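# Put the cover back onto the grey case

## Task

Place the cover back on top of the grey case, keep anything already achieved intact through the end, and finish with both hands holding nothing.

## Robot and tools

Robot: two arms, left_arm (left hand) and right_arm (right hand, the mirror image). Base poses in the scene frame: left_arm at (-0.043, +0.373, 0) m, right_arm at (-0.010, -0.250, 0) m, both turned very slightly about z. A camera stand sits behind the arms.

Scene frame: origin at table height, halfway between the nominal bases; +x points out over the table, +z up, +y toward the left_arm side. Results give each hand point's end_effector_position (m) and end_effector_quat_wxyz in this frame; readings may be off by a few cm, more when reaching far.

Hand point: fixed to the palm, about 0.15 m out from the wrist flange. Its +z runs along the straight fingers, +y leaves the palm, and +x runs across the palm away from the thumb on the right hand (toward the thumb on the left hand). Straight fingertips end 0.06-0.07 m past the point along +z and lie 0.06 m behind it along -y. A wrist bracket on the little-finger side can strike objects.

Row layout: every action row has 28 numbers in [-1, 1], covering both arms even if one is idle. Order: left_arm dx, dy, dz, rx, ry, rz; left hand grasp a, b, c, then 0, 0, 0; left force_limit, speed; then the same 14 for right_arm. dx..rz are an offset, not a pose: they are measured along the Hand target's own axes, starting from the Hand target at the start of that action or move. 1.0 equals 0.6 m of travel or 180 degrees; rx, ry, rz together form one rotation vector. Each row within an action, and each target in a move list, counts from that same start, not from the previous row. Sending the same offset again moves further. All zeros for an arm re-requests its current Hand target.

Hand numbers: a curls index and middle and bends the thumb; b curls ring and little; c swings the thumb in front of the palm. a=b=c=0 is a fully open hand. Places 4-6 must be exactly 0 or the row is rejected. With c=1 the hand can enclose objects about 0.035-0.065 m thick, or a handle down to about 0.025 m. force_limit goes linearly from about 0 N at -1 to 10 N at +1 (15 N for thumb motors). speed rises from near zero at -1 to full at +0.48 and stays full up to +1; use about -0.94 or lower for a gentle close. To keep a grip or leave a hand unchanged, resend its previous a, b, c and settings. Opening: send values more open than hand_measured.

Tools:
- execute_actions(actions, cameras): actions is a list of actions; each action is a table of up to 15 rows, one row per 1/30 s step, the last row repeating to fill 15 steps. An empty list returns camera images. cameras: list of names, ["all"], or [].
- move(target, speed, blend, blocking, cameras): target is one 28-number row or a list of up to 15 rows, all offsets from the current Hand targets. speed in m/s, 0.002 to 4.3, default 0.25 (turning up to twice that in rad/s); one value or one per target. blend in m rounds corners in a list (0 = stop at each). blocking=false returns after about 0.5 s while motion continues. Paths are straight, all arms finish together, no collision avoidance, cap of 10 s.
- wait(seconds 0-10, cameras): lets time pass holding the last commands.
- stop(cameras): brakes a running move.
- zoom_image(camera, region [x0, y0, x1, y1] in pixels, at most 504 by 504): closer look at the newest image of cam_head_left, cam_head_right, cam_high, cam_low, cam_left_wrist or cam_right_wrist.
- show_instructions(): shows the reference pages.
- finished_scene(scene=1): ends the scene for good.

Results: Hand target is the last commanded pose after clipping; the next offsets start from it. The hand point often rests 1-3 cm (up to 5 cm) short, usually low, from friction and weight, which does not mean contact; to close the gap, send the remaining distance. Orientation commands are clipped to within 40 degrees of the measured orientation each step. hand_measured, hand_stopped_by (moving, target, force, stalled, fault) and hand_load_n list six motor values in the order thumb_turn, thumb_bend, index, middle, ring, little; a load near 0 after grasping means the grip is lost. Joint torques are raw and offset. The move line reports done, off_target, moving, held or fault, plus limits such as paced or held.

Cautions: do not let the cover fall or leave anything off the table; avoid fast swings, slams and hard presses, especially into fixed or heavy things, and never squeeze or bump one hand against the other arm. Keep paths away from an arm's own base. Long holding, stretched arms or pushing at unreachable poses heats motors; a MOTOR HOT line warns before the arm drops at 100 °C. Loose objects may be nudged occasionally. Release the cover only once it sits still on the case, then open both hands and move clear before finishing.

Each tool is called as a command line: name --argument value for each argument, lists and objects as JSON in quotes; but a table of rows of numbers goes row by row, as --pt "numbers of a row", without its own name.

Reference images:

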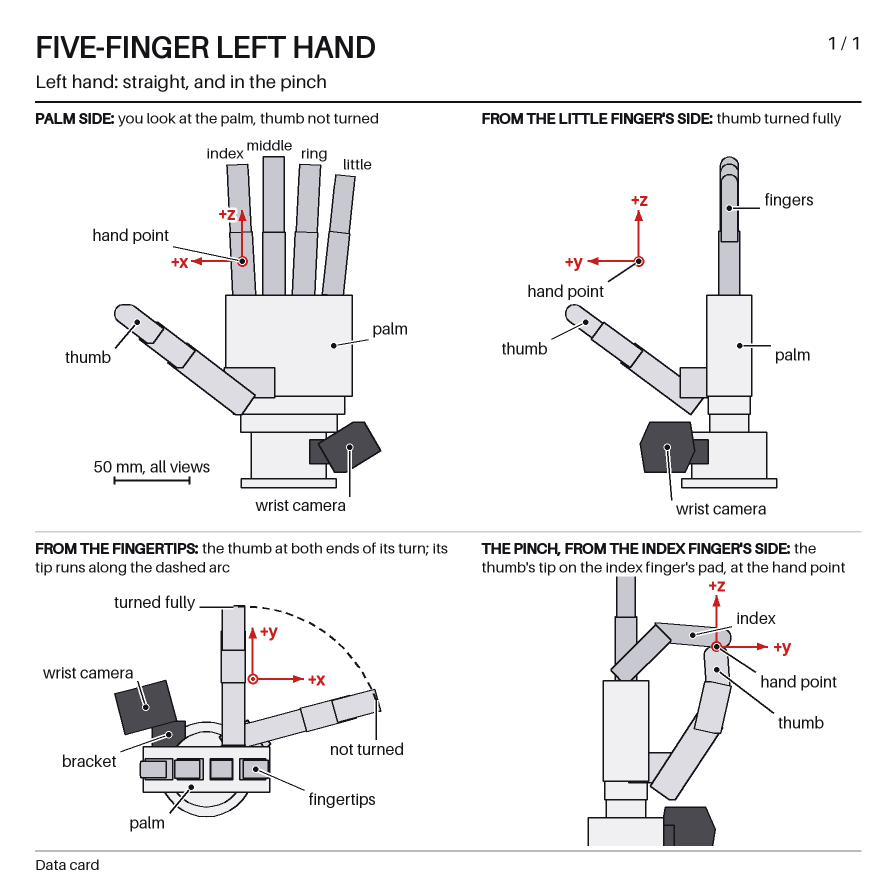

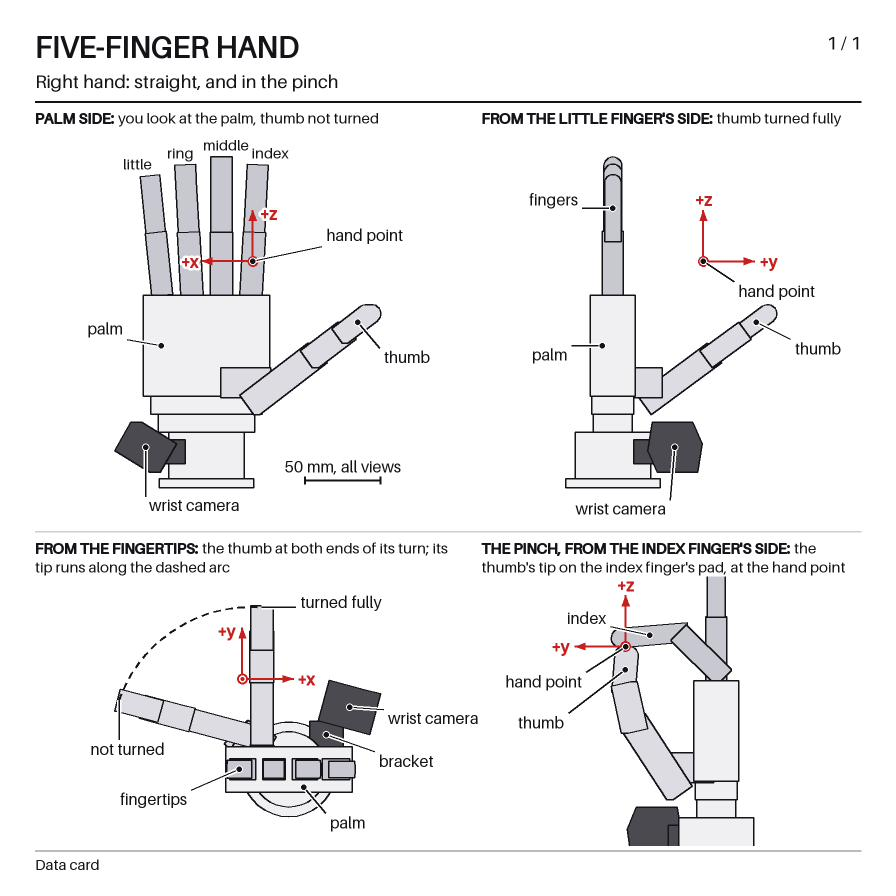

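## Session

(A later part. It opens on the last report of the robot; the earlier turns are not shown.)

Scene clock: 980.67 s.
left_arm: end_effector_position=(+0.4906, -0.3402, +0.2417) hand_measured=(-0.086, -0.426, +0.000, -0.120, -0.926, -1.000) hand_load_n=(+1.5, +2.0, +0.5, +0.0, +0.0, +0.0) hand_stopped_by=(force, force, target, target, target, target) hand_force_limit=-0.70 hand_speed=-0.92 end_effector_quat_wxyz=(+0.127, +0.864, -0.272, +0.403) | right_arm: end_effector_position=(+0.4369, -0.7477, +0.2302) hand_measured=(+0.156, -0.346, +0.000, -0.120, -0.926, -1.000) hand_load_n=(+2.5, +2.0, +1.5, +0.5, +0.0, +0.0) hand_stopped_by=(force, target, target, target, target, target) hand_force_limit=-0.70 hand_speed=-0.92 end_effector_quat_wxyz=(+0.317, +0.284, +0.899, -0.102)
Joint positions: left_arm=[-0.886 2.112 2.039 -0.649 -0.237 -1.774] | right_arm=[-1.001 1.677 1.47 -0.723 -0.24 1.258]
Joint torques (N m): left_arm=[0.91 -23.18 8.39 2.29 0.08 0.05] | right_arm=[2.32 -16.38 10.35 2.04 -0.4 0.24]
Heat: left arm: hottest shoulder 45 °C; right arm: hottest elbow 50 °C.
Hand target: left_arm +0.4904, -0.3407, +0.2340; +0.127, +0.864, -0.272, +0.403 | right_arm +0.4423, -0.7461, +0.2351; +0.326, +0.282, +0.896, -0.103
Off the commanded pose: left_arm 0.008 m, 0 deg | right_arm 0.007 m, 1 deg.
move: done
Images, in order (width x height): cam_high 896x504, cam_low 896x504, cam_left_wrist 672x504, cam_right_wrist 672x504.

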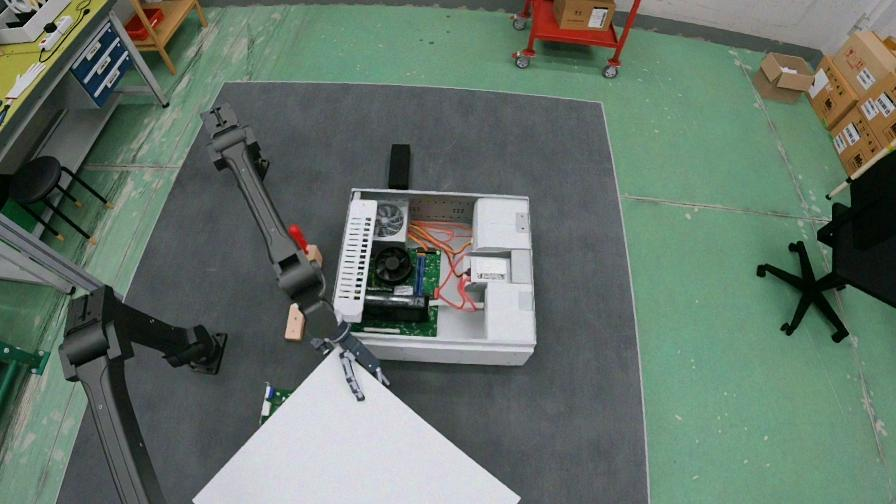

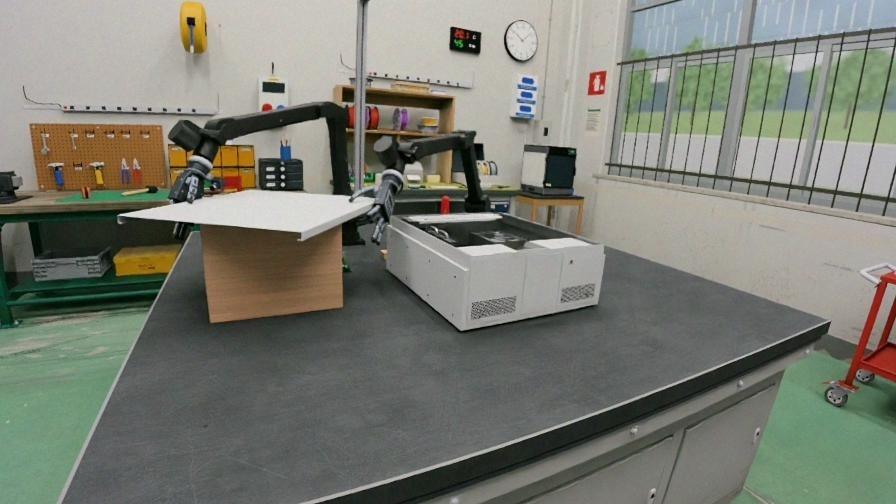

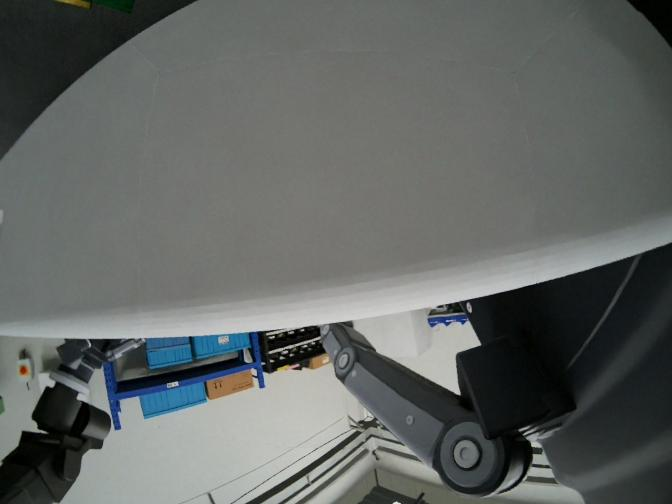

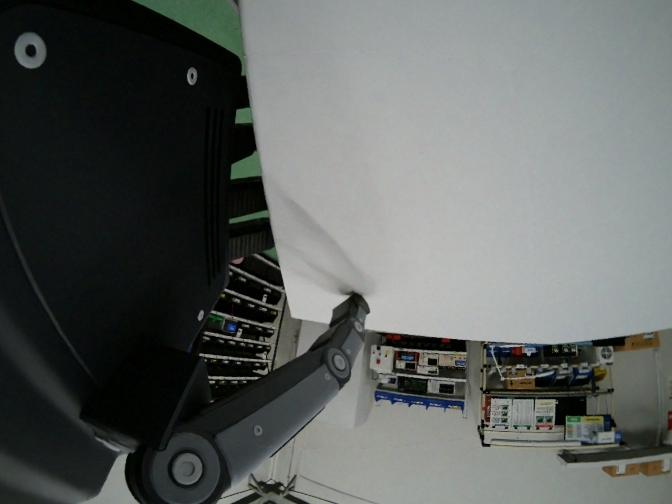

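move --pt "0.0255 0 -0.0214 0 0 0 0.5 0 0.8 0 0 0 -0.7 -0.92 -0.0064 0 -0.0077 0 0 0 0.5 0 0.8 0 0 0 -0.7 -0.92" --pt "0.0255 0 -0.0214 0 0 0 0.78 0 0.85 0 0 0 -0.7 -0.92 -0.0064 0 -0.0077 0 0 0 0.78 0 0.85 0 0 0 -0.7 -0.92" --speed 0.05 --cameras '["cam_low","cam_high","cam_left_wrist","cam_right_wrist"]'

Scene clock: 1004.40 s.
left_arm: end_effector_position=(+0.4900, -0.3385, +0.2409) hand_measured=(-0.080, -0.424, +0.104, +0.432, -0.884, -1.000) hand_load_n=(+2.0, +6.5, +1.5, +0.0, +0.0, +0.0) hand_stopped_by=(force, force, force, target, target, target) hand_force_limit=-0.70 hand_speed=-0.92 end_effector_quat_wxyz=(+0.125, +0.867, -0.272, +0.400) | right_arm: end_effector_position=(+0.4369, -0.7478, +0.2303) hand_measured=(+0.156, -0.344, +0.000, +0.432, -0.884, -1.000) hand_load_n=(+2.0, +2.5, +2.0, +0.5, +0.0, +0.0) hand_stopped_by=(force, force, force, target, target, target) hand_force_limit=-0.70 hand_speed=-0.92 end_effector_quat_wxyz=(+0.317, +0.284, +0.899, -0.102)
Joint positions: left_arm=[-0.886 2.11 2.039 -0.66 -0.237 -1.778] | right_arm=[-1.001 1.677 1.47 -0.723 -0.24 1.259]
Joint torques (N m): left_arm=[1.08 -23.53 11.55 0.84 0.07 0.09] | right_arm=[1.55 -16.62 11.07 1.47 -0.42 0.2]
Heat: left arm: hottest shoulder 45 °C; right arm: hottest elbow 50 °C.
Hand target: left_arm +0.4905, -0.3406, +0.2541; +0.127, +0.864, -0.272, +0.403 | right_arm +0.4422, -0.7461, +0.2410; +0.326, +0.282, +0.896, -0.103
Off the commanded pose: left_arm 0.013 m, 1 deg | right_arm 0.012 m, 1 deg.
move: off_target (left_arm, right_arm); target 2's new numbers were sent with left_arm's hand 0.013 m and 0 deg from that target
Images, in order (width x height): cam_high 896x504, cam_low 896x504, cam_left_wrist 672x504, cam_right_wrist 672x504.

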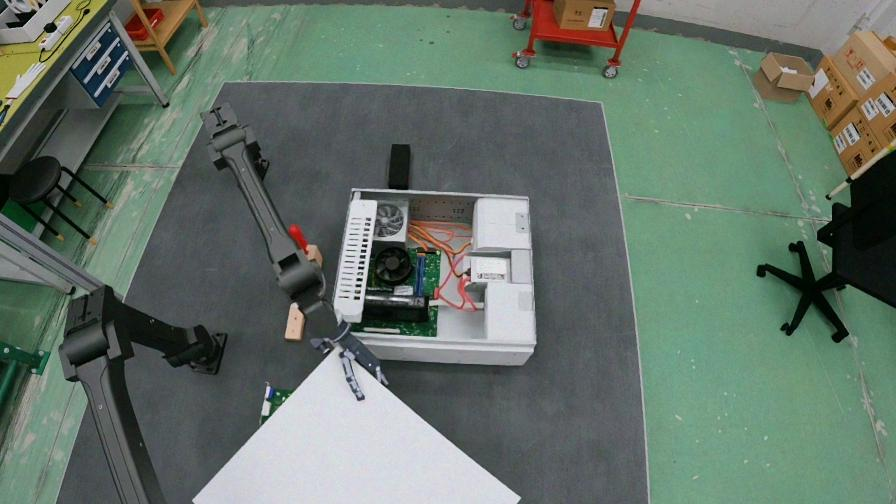

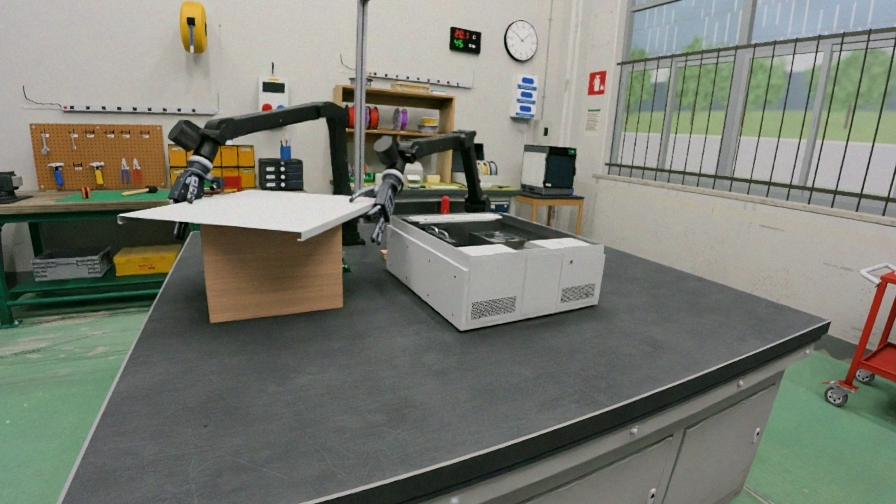

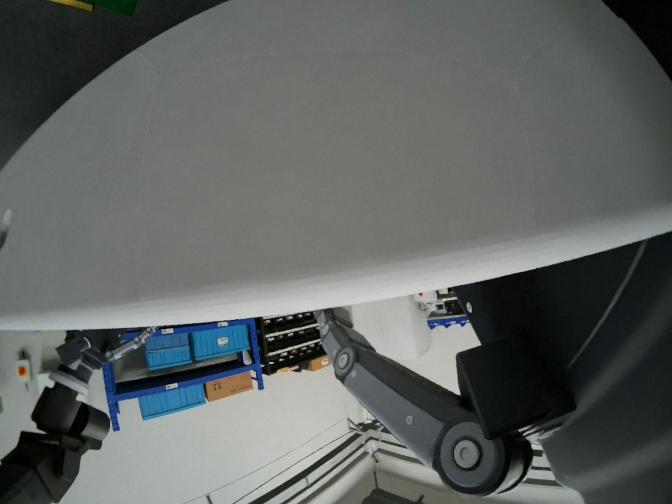

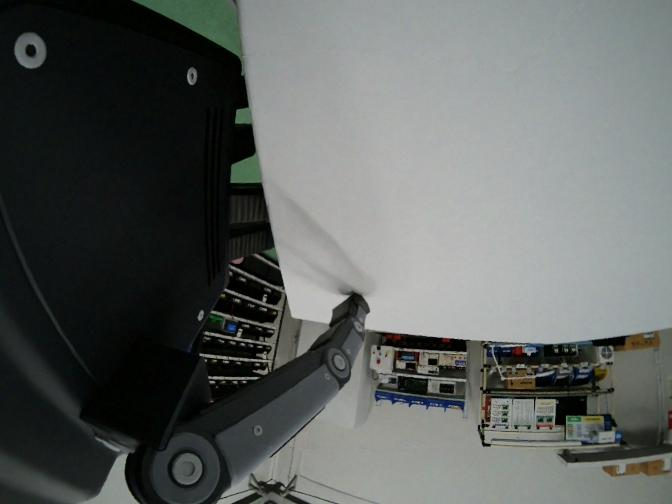

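move --target '[0.0702,0,-0.059,0,0,0,0.78,0,0.85,0,0,0,-0.7,-0.92,-0.059,0,-0.0702,0,0,0,0.78,0,0.85,0,0,0,-0.7,-0.92]' --speed 0.05 --cameras '["all"]'

Scene clock: 1080.20 s.
left_arm: end_effector_position=(+0.4814, -0.3262, +0.2464) hand_measured=(-0.080, -0.424, +0.104, +0.432, -0.884, -1.000) hand_load_n=(+0.0, +0.0, +1.0, +0.0, +0.0, +0.0) hand_stopped_by=(force, force, force, target, target, target) hand_force_limit=-0.70 hand_speed=-0.92 end_effector_quat_wxyz=(+0.102, +0.881, -0.280, +0.368) | right_arm: end_effector_position=(+0.4270, -0.7326, +0.2312) hand_measured=(+0.156, -0.344, +0.000, +0.432, -0.884, -1.000) hand_load_n=(-0.5, +0.0, +1.5, +0.0, +0.0, +0.0) hand_stopped_by=(force, force, force, target, target, target) hand_force_limit=-0.70 hand_speed=-0.92 end_effector_quat_wxyz=(+0.283, +0.298, +0.909, -0.073)
Joint positions: left_arm=[-0.886 2.103 2.092 -0.807 -0.238 -1.78] | right_arm=[-1.001 1.669 1.498 -0.852 -0.238 1.268]
Joint torques (N m): left_arm=[1.08 -24.12 15.99 1.37 0.11 0.13] | right_arm=[1.2 -18.61 17.58 1.05 -0.47 0.09]
Heat: left arm: hottest elbow 46 °C; right arm: hottest elbow 52 °C.
Hand target: left_arm +0.4903, -0.3407, +0.3089; +0.127, +0.864, -0.272, +0.403 | right_arm +0.4424, -0.7462, +0.2962; +0.326, +0.282, +0.896, -0.103
Off the commanded pose: left_arm 0.065 m, 5 deg | right_arm 0.068 m, 6 deg.
move: off_target (left_arm, right_arm)

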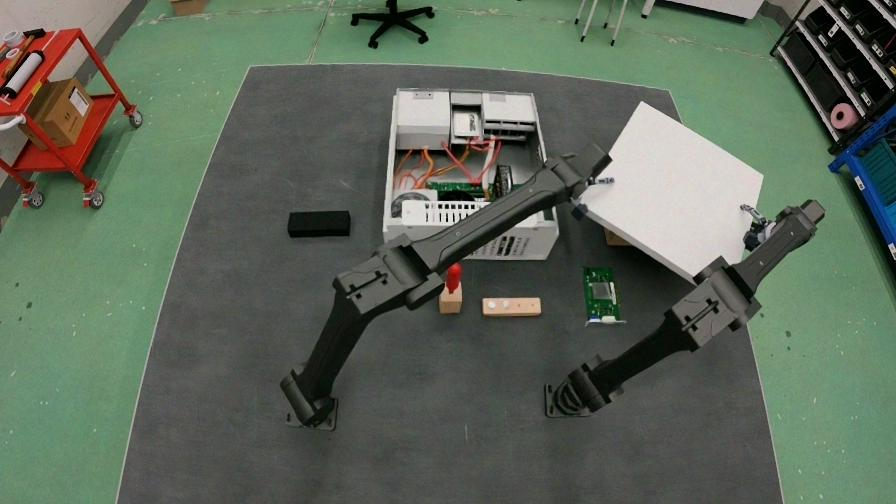

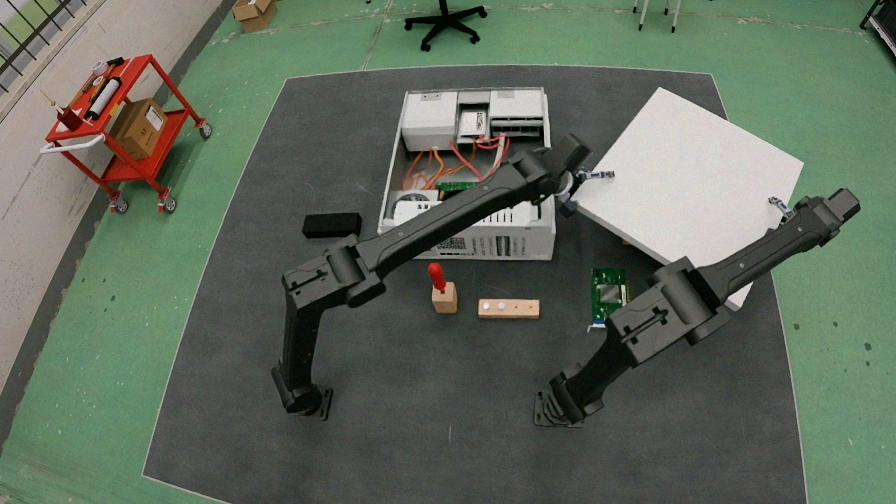

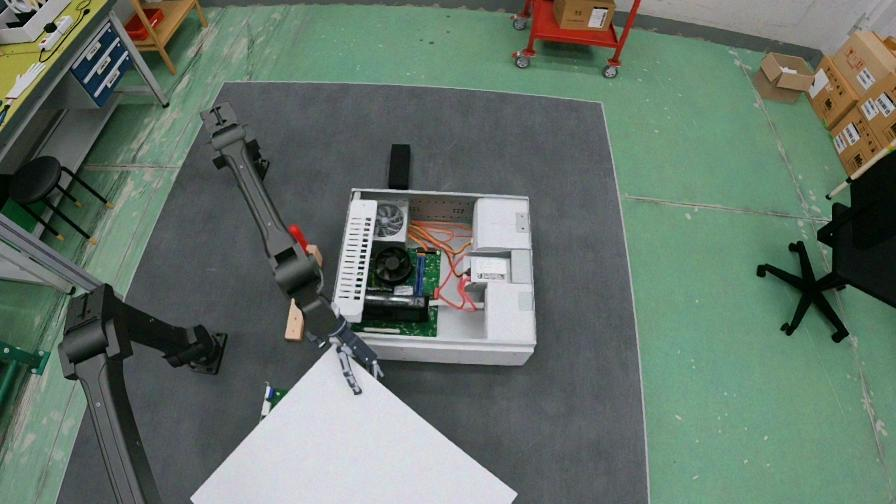

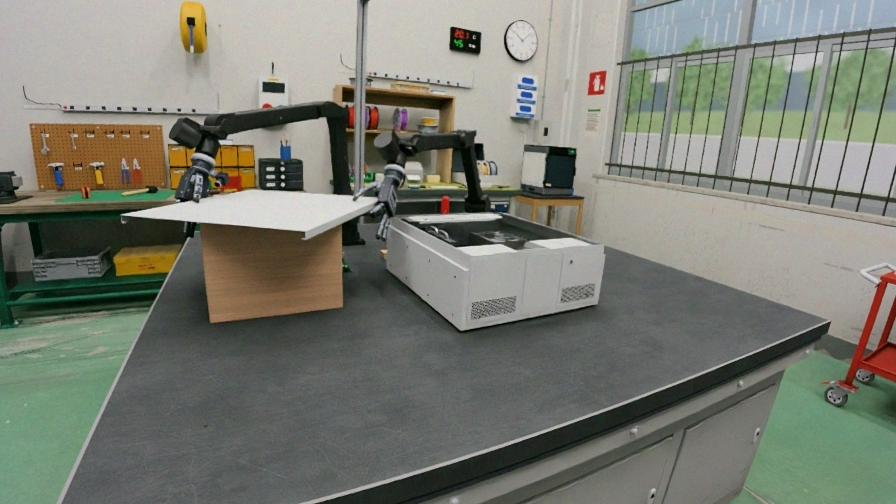

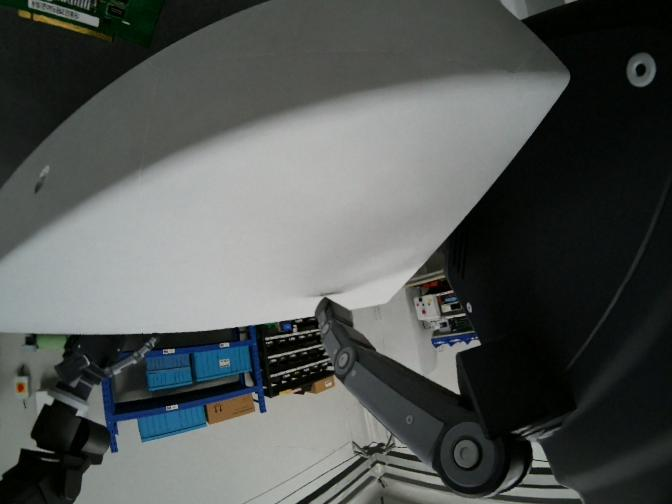

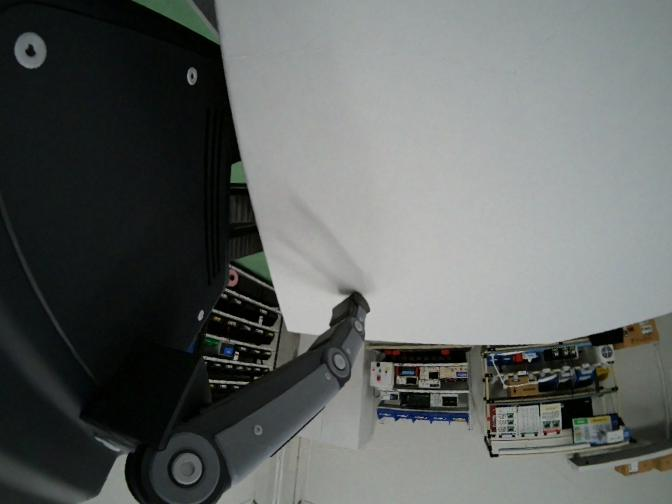

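zoom_image --camera "cam_head_left" --region '[560, 80, 830, 320]'

zoom_image --camera "cam_low" --region '[100, 130, 440, 270]'

zoom_image --camera "cam_high" --region '[180, 300, 540, 504]'

Scaled by 1.867.

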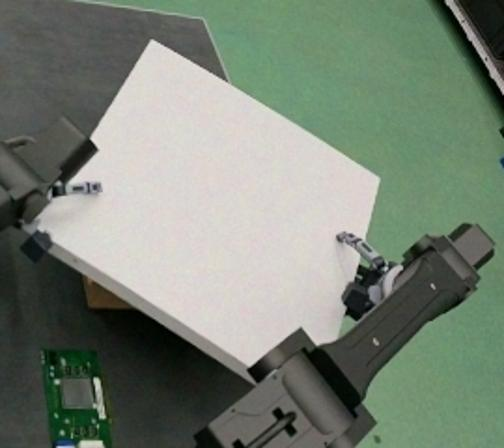

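Scaled by 1.482.

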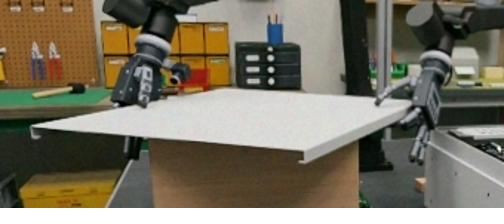

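Scaled by 1.400.

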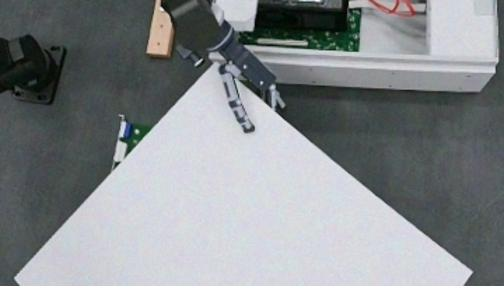

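move --target '[0.0638,0,-0.0536,0,0,0,0.78,0,0.85,0,0,0,-0.7,-0.92,-0.0536,0,-0.0638,0,0,0,0.78,0,0.85,0,0,0,-0.7,-0.92]' --speed 0.05 --cameras '["all"]'

Scene clock: 1108.33 s.
left_arm: end_effector_position=(+0.4827, -0.3274, +0.2913) hand_measured=(-0.080, -0.424, +0.104, +0.432, -0.884, -1.000) hand_load_n=(+4.0, +4.5, +3.0, +0.0, +0.0, +0.0) hand_stopped_by=(force, force, force, target, target, target) hand_force_limit=-0.70 hand_speed=-0.92 end_effector_quat_wxyz=(+0.098, +0.883, -0.282, +0.363) | right_arm: end_effector_position=(+0.4277, -0.7344, +0.2776) hand_measured=(+0.156, -0.344, +0.000, +0.432, -0.884, -1.000) hand_load_n=(+0.0, +0.0, +2.0, +0.0, +0.0, +0.0) hand_stopped_by=(force, force, force, target, target, target) hand_force_limit=-0.70 hand_speed=-0.92 end_effector_quat_wxyz=(+0.279, +0.299, +0.910, -0.071)
Joint positions: left_arm=[-0.885 2.129 2.261 -0.963 -0.238 -1.779] | right_arm=[-1.001 1.664 1.619 -0.985 -0.237 1.268]
Joint torques (N m): left_arm=[0.85 -24.35 16.58 1.62 0.1 0.11] | right_arm=[2.02 -18.49 18.8 1.17 -0.58 0.04]
Heat: left arm: hottest elbow 54 °C; right arm: hottest elbow 62 °C.
Hand target: left_arm +0.4903, -0.3407, +0.3588; +0.127, +0.864, -0.272, +0.403 | right_arm +0.4424, -0.7461, +0.3461; +0.326, +0.282, +0.896, -0.103
Off the commanded pose: left_arm 0.069 m, 6 deg | right_arm 0.071 m, 7 deg.
move: off_target (left_arm, right_arm)

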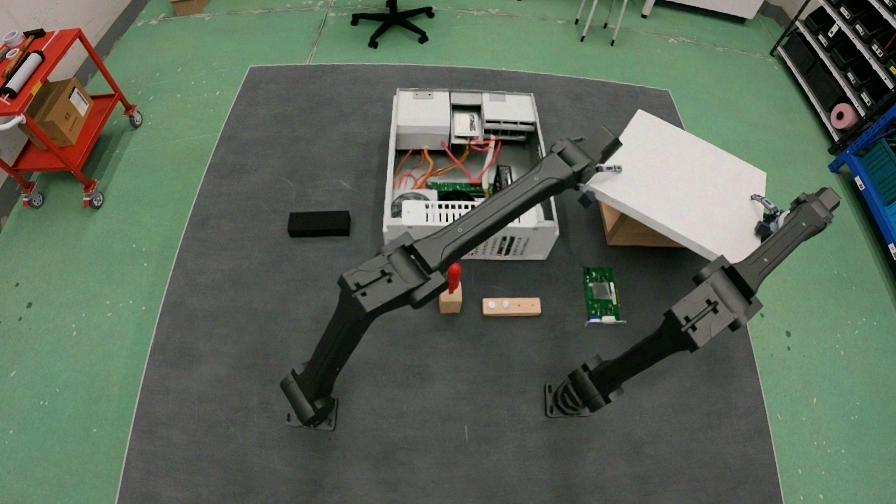

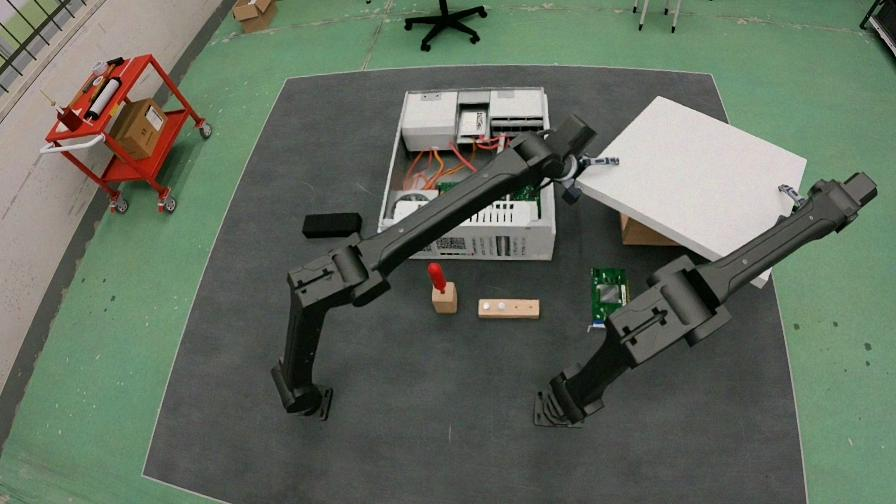

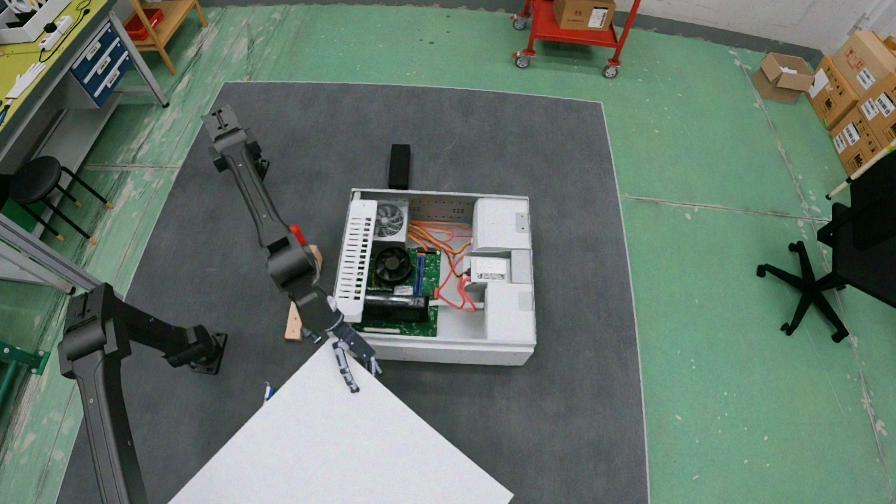

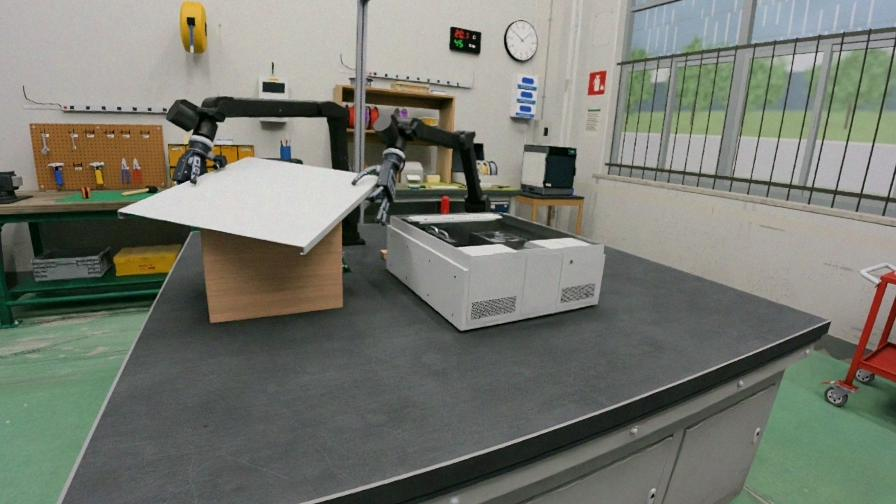

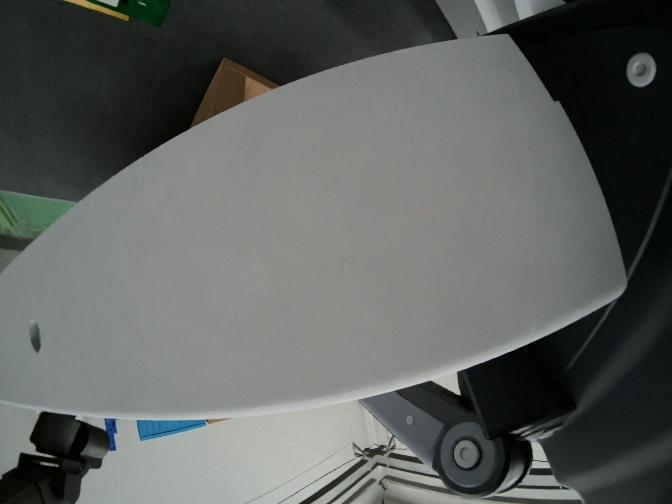

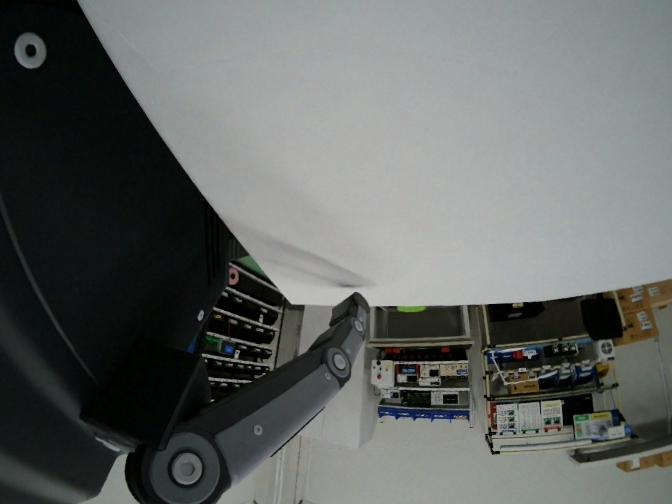

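move --target '[-0.1466,0,0.123,0,0,0,0.78,0,0.85,0,0,0,-0.7,-0.92,0.117,0,0.1393,0,0,0,0.78,0,0.85,0,0,0,-0.7,-0.92]' --speed 0.04 --cameras '["cam_head_left","cam_high","cam_low","cam_left_wrist","cam_right_wrist"]'

Scene clock: 1134.30 s.
left_arm: end_effector_position=(+0.4939, -0.3397, +0.2454) hand_measured=(-0.080, -0.424, +0.104, +0.432, -0.884, -1.000) hand_load_n=(+0.0, +0.0, +0.0, +0.0, +0.0, +0.0) hand_stopped_by=(force, force, force, target, target, target) hand_force_limit=-0.70 hand_speed=-0.92 end_effector_quat_wxyz=(+0.125, +0.867, -0.268, +0.400) | right_arm: end_effector_position=(+0.4356, -0.7449, +0.2301) hand_measured=(+0.156, -0.344, +0.000, +0.432, -0.884, -1.000) hand_load_n=(+2.0, +3.0, +2.0, +0.5, +0.0, +0.0) hand_stopped_by=(force, force, force, target, target, target) hand_force_limit=-0.70 hand_speed=-0.92 end_effector_quat_wxyz=(+0.312, +0.290, +0.900, -0.094)
Joint positions: left_arm=[-0.884 2.119 2.064 -0.675 -0.238 -1.782] | right_arm=[-1.001 1.675 1.473 -0.744 -0.242 1.268]
Joint torques (N m): left_arm=[0.67 -24.59 8.21 2.29 0.12 0.13] | right_arm=[2.26 -16.62 10.1 2.76 -0.34 0.07]
Heat: left arm: hottest elbow 57 °C; right arm: hottest elbow 61 °C.
Hand target: left_arm +0.4903, -0.3407, +0.2445; +0.127, +0.864, -0.272, +0.403 | right_arm +0.4422, -0.7464, +0.2371; +0.326, +0.282, +0.896, -0.103
Off the commanded pose: left_arm 0.004 m, 1 deg | right_arm 0.010 m, 2 deg.
move: done
Images, in order (width x height): cam_head_left 896x504, cam_high 896x504, cam_low 896x504, cam_left_wrist 672x504, cam_right_wrist 672x504.

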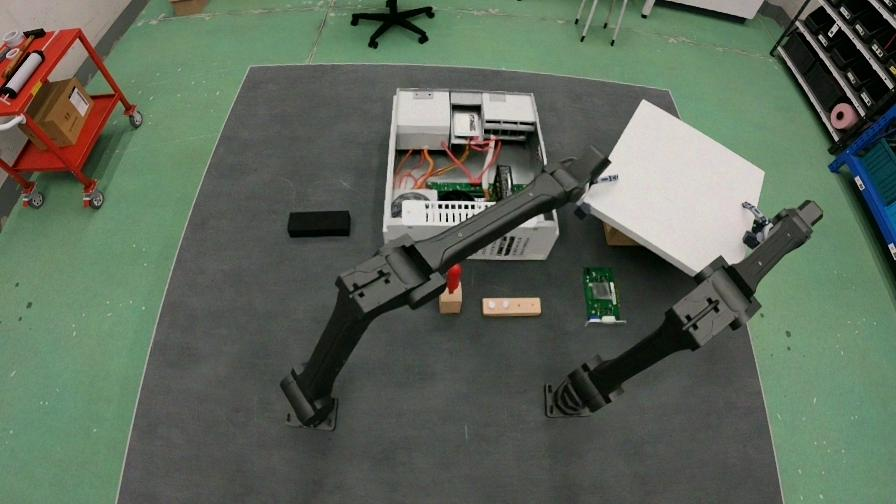

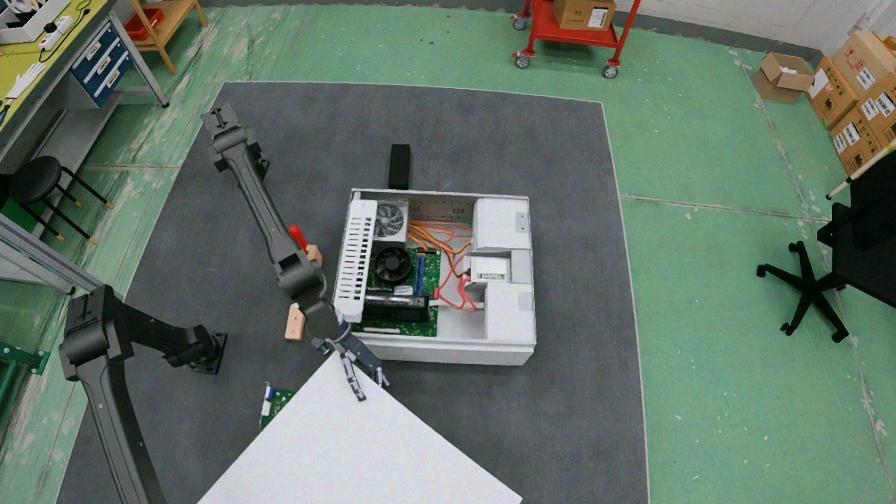

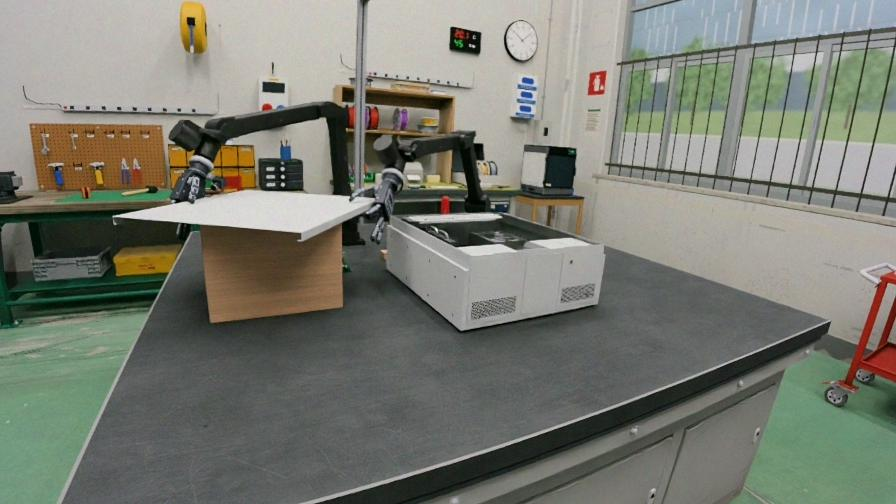

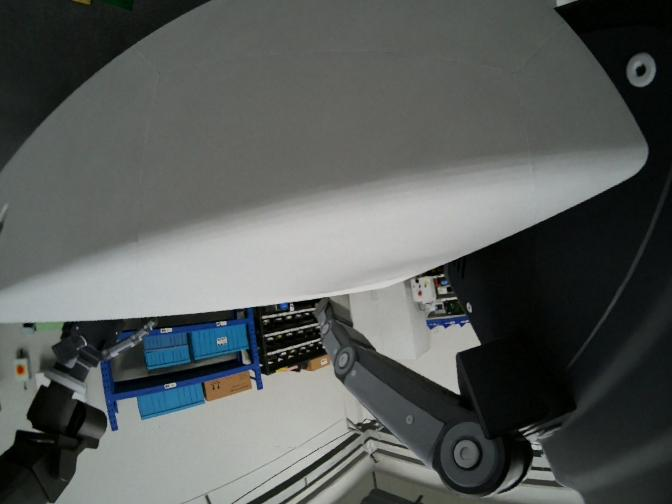

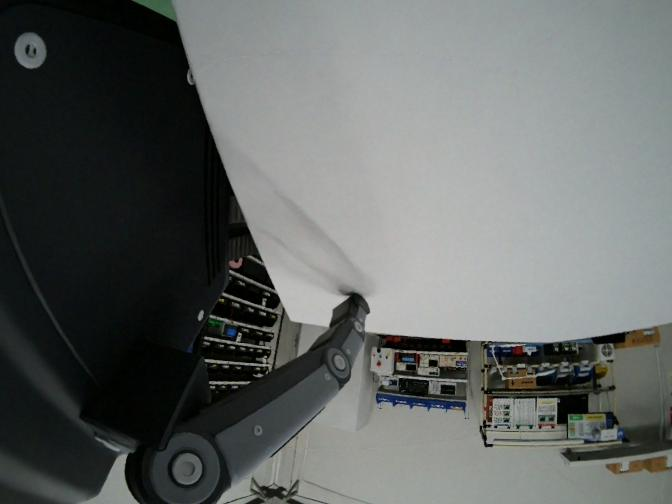

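move --pt "0 0 0 0 0 0 0.4 0 0.3 0 0 0 -0.7 -0.85 0 0 0 0 0 0 0.4 0 0.3 0 0 0 -0.7 -0.85" --pt "0.027 -0.02 0.0165 0 0 0 0.4 0 0.3 0 0 0 -0.7 -0.85 -0.0192 -0.02 0.016 0 0 0 0.4 0 0.3 0 0 0 -0.7 -0.85" --speed 0.08 --cameras '["cam_head_left","cam_high","cam_low","cam_left_wrist","cam_right_wrist"]'

Scene clock: 1187.50 s.
left_arm: end_effector_position=(+0.4999, -0.3348, +0.2407) hand_measured=(-0.400, -0.596, -0.200, -0.246, -0.940, -1.000) hand_load_n=(+0.0, +0.0, +0.0, +0.0, +0.0, +0.0) hand_stopped_by=(target, target, target, target, target, target) hand_force_limit=-0.70 hand_speed=-0.85 end_effector_quat_wxyz=(+0.125, +0.868, -0.272, +0.396) | right_arm: end_effector_position=(+0.4394, -0.7493, +0.2127) hand_measured=(-0.400, -0.596, -0.200, -0.246, -0.940, -1.000) hand_load_n=(+0.0, -0.5, +0.0, +0.5, +0.0, +0.5) hand_stopped_by=(target, target, target, target, target, target) hand_force_limit=-0.70 hand_speed=-0.85 end_effector_quat_wxyz=(+0.308, +0.291, +0.902, -0.087)
Joint positions: left_arm=[-0.871 2.124 2.064 -0.677 -0.223 -1.77] | right_arm=[-1.001 1.707 1.473 -0.727 -0.248 1.268]
Joint torques (N m): left_arm=[1.9 -21.25 14.01 1.07 0.23 0.17] | right_arm=[1.55 -15.91 14.93 1.51 -0.37 -0.09]
Heat: left arm: hottest elbow 48 °C; right arm: hottest elbow 53 °C.
Hand target: left_arm +0.5121, -0.3410, +0.2505; +0.127, +0.864, -0.272, +0.403 | right_arm +0.4477, -0.7648, +0.2370; +0.326, +0.282, +0.896, -0.103
Off the commanded pose: left_arm 0.017 m, 1 deg | right_arm 0.030 m, 3 deg.
move: off_target (left_arm, right_arm)
Images, in order (width x height): cam_head_left 896x504, cam_high 896x504, cam_low 896x504, cam_left_wrist 672x504, cam_right_wrist 672x504.

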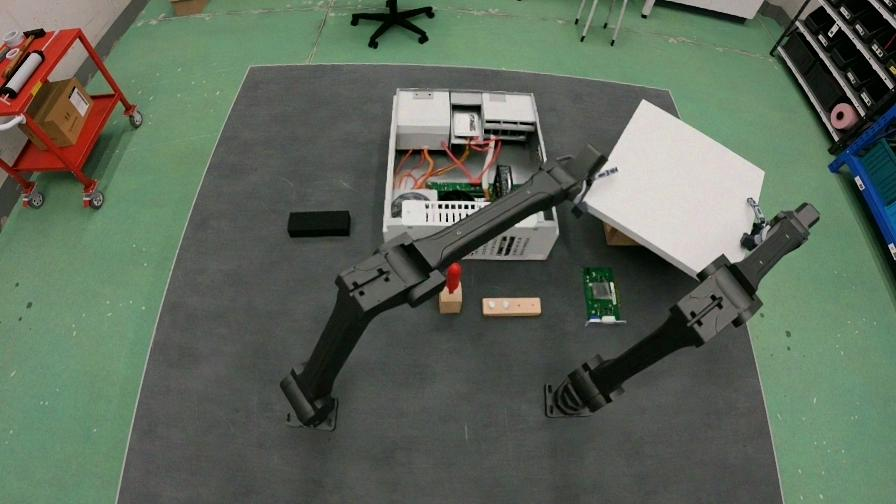

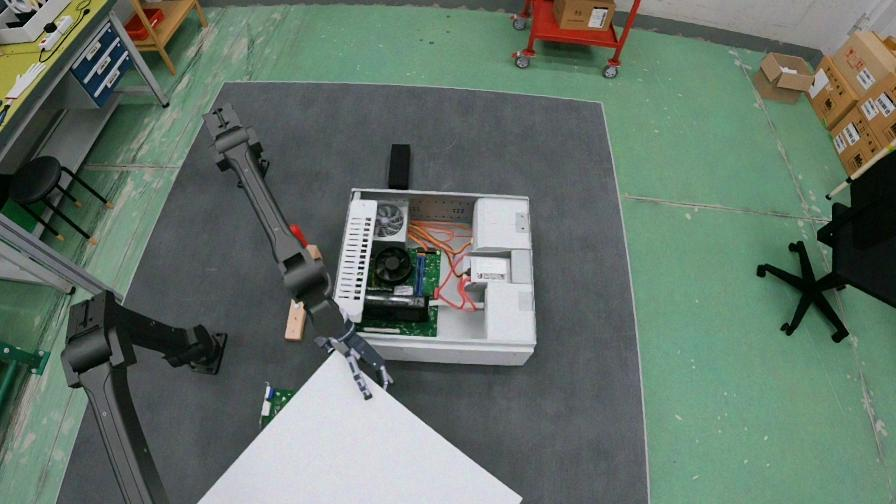

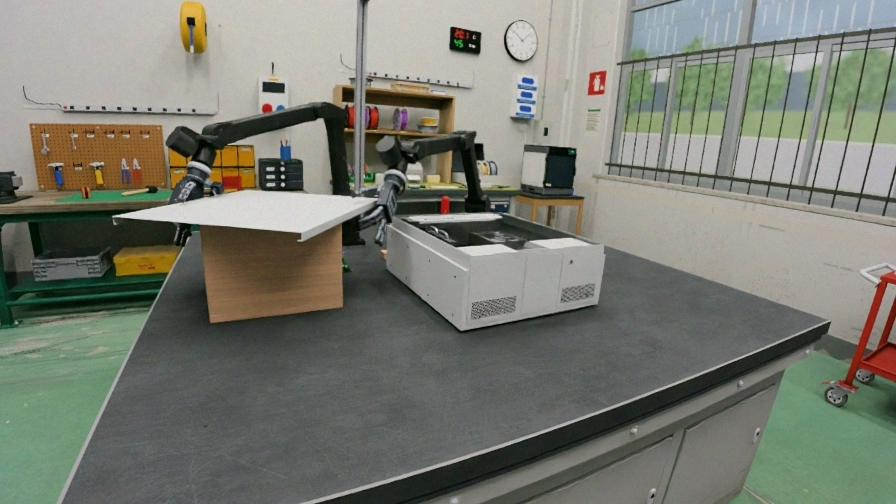

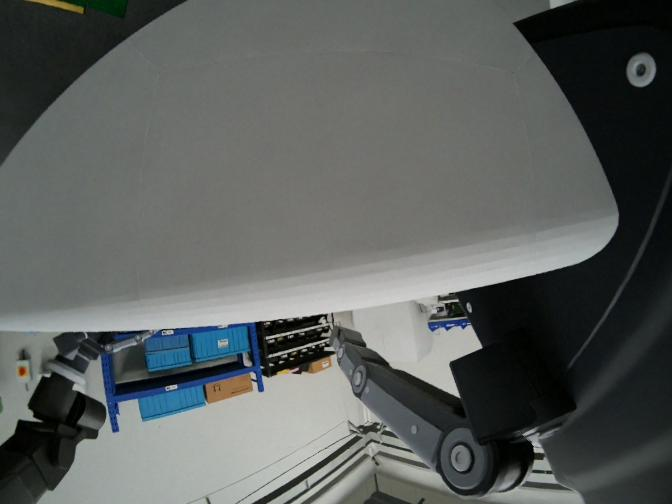

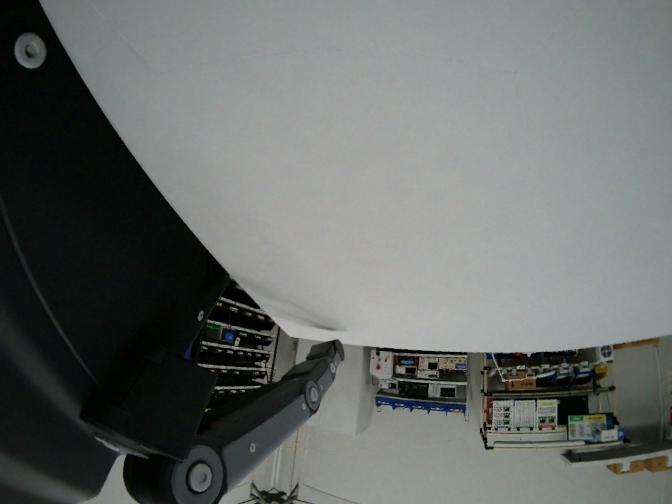

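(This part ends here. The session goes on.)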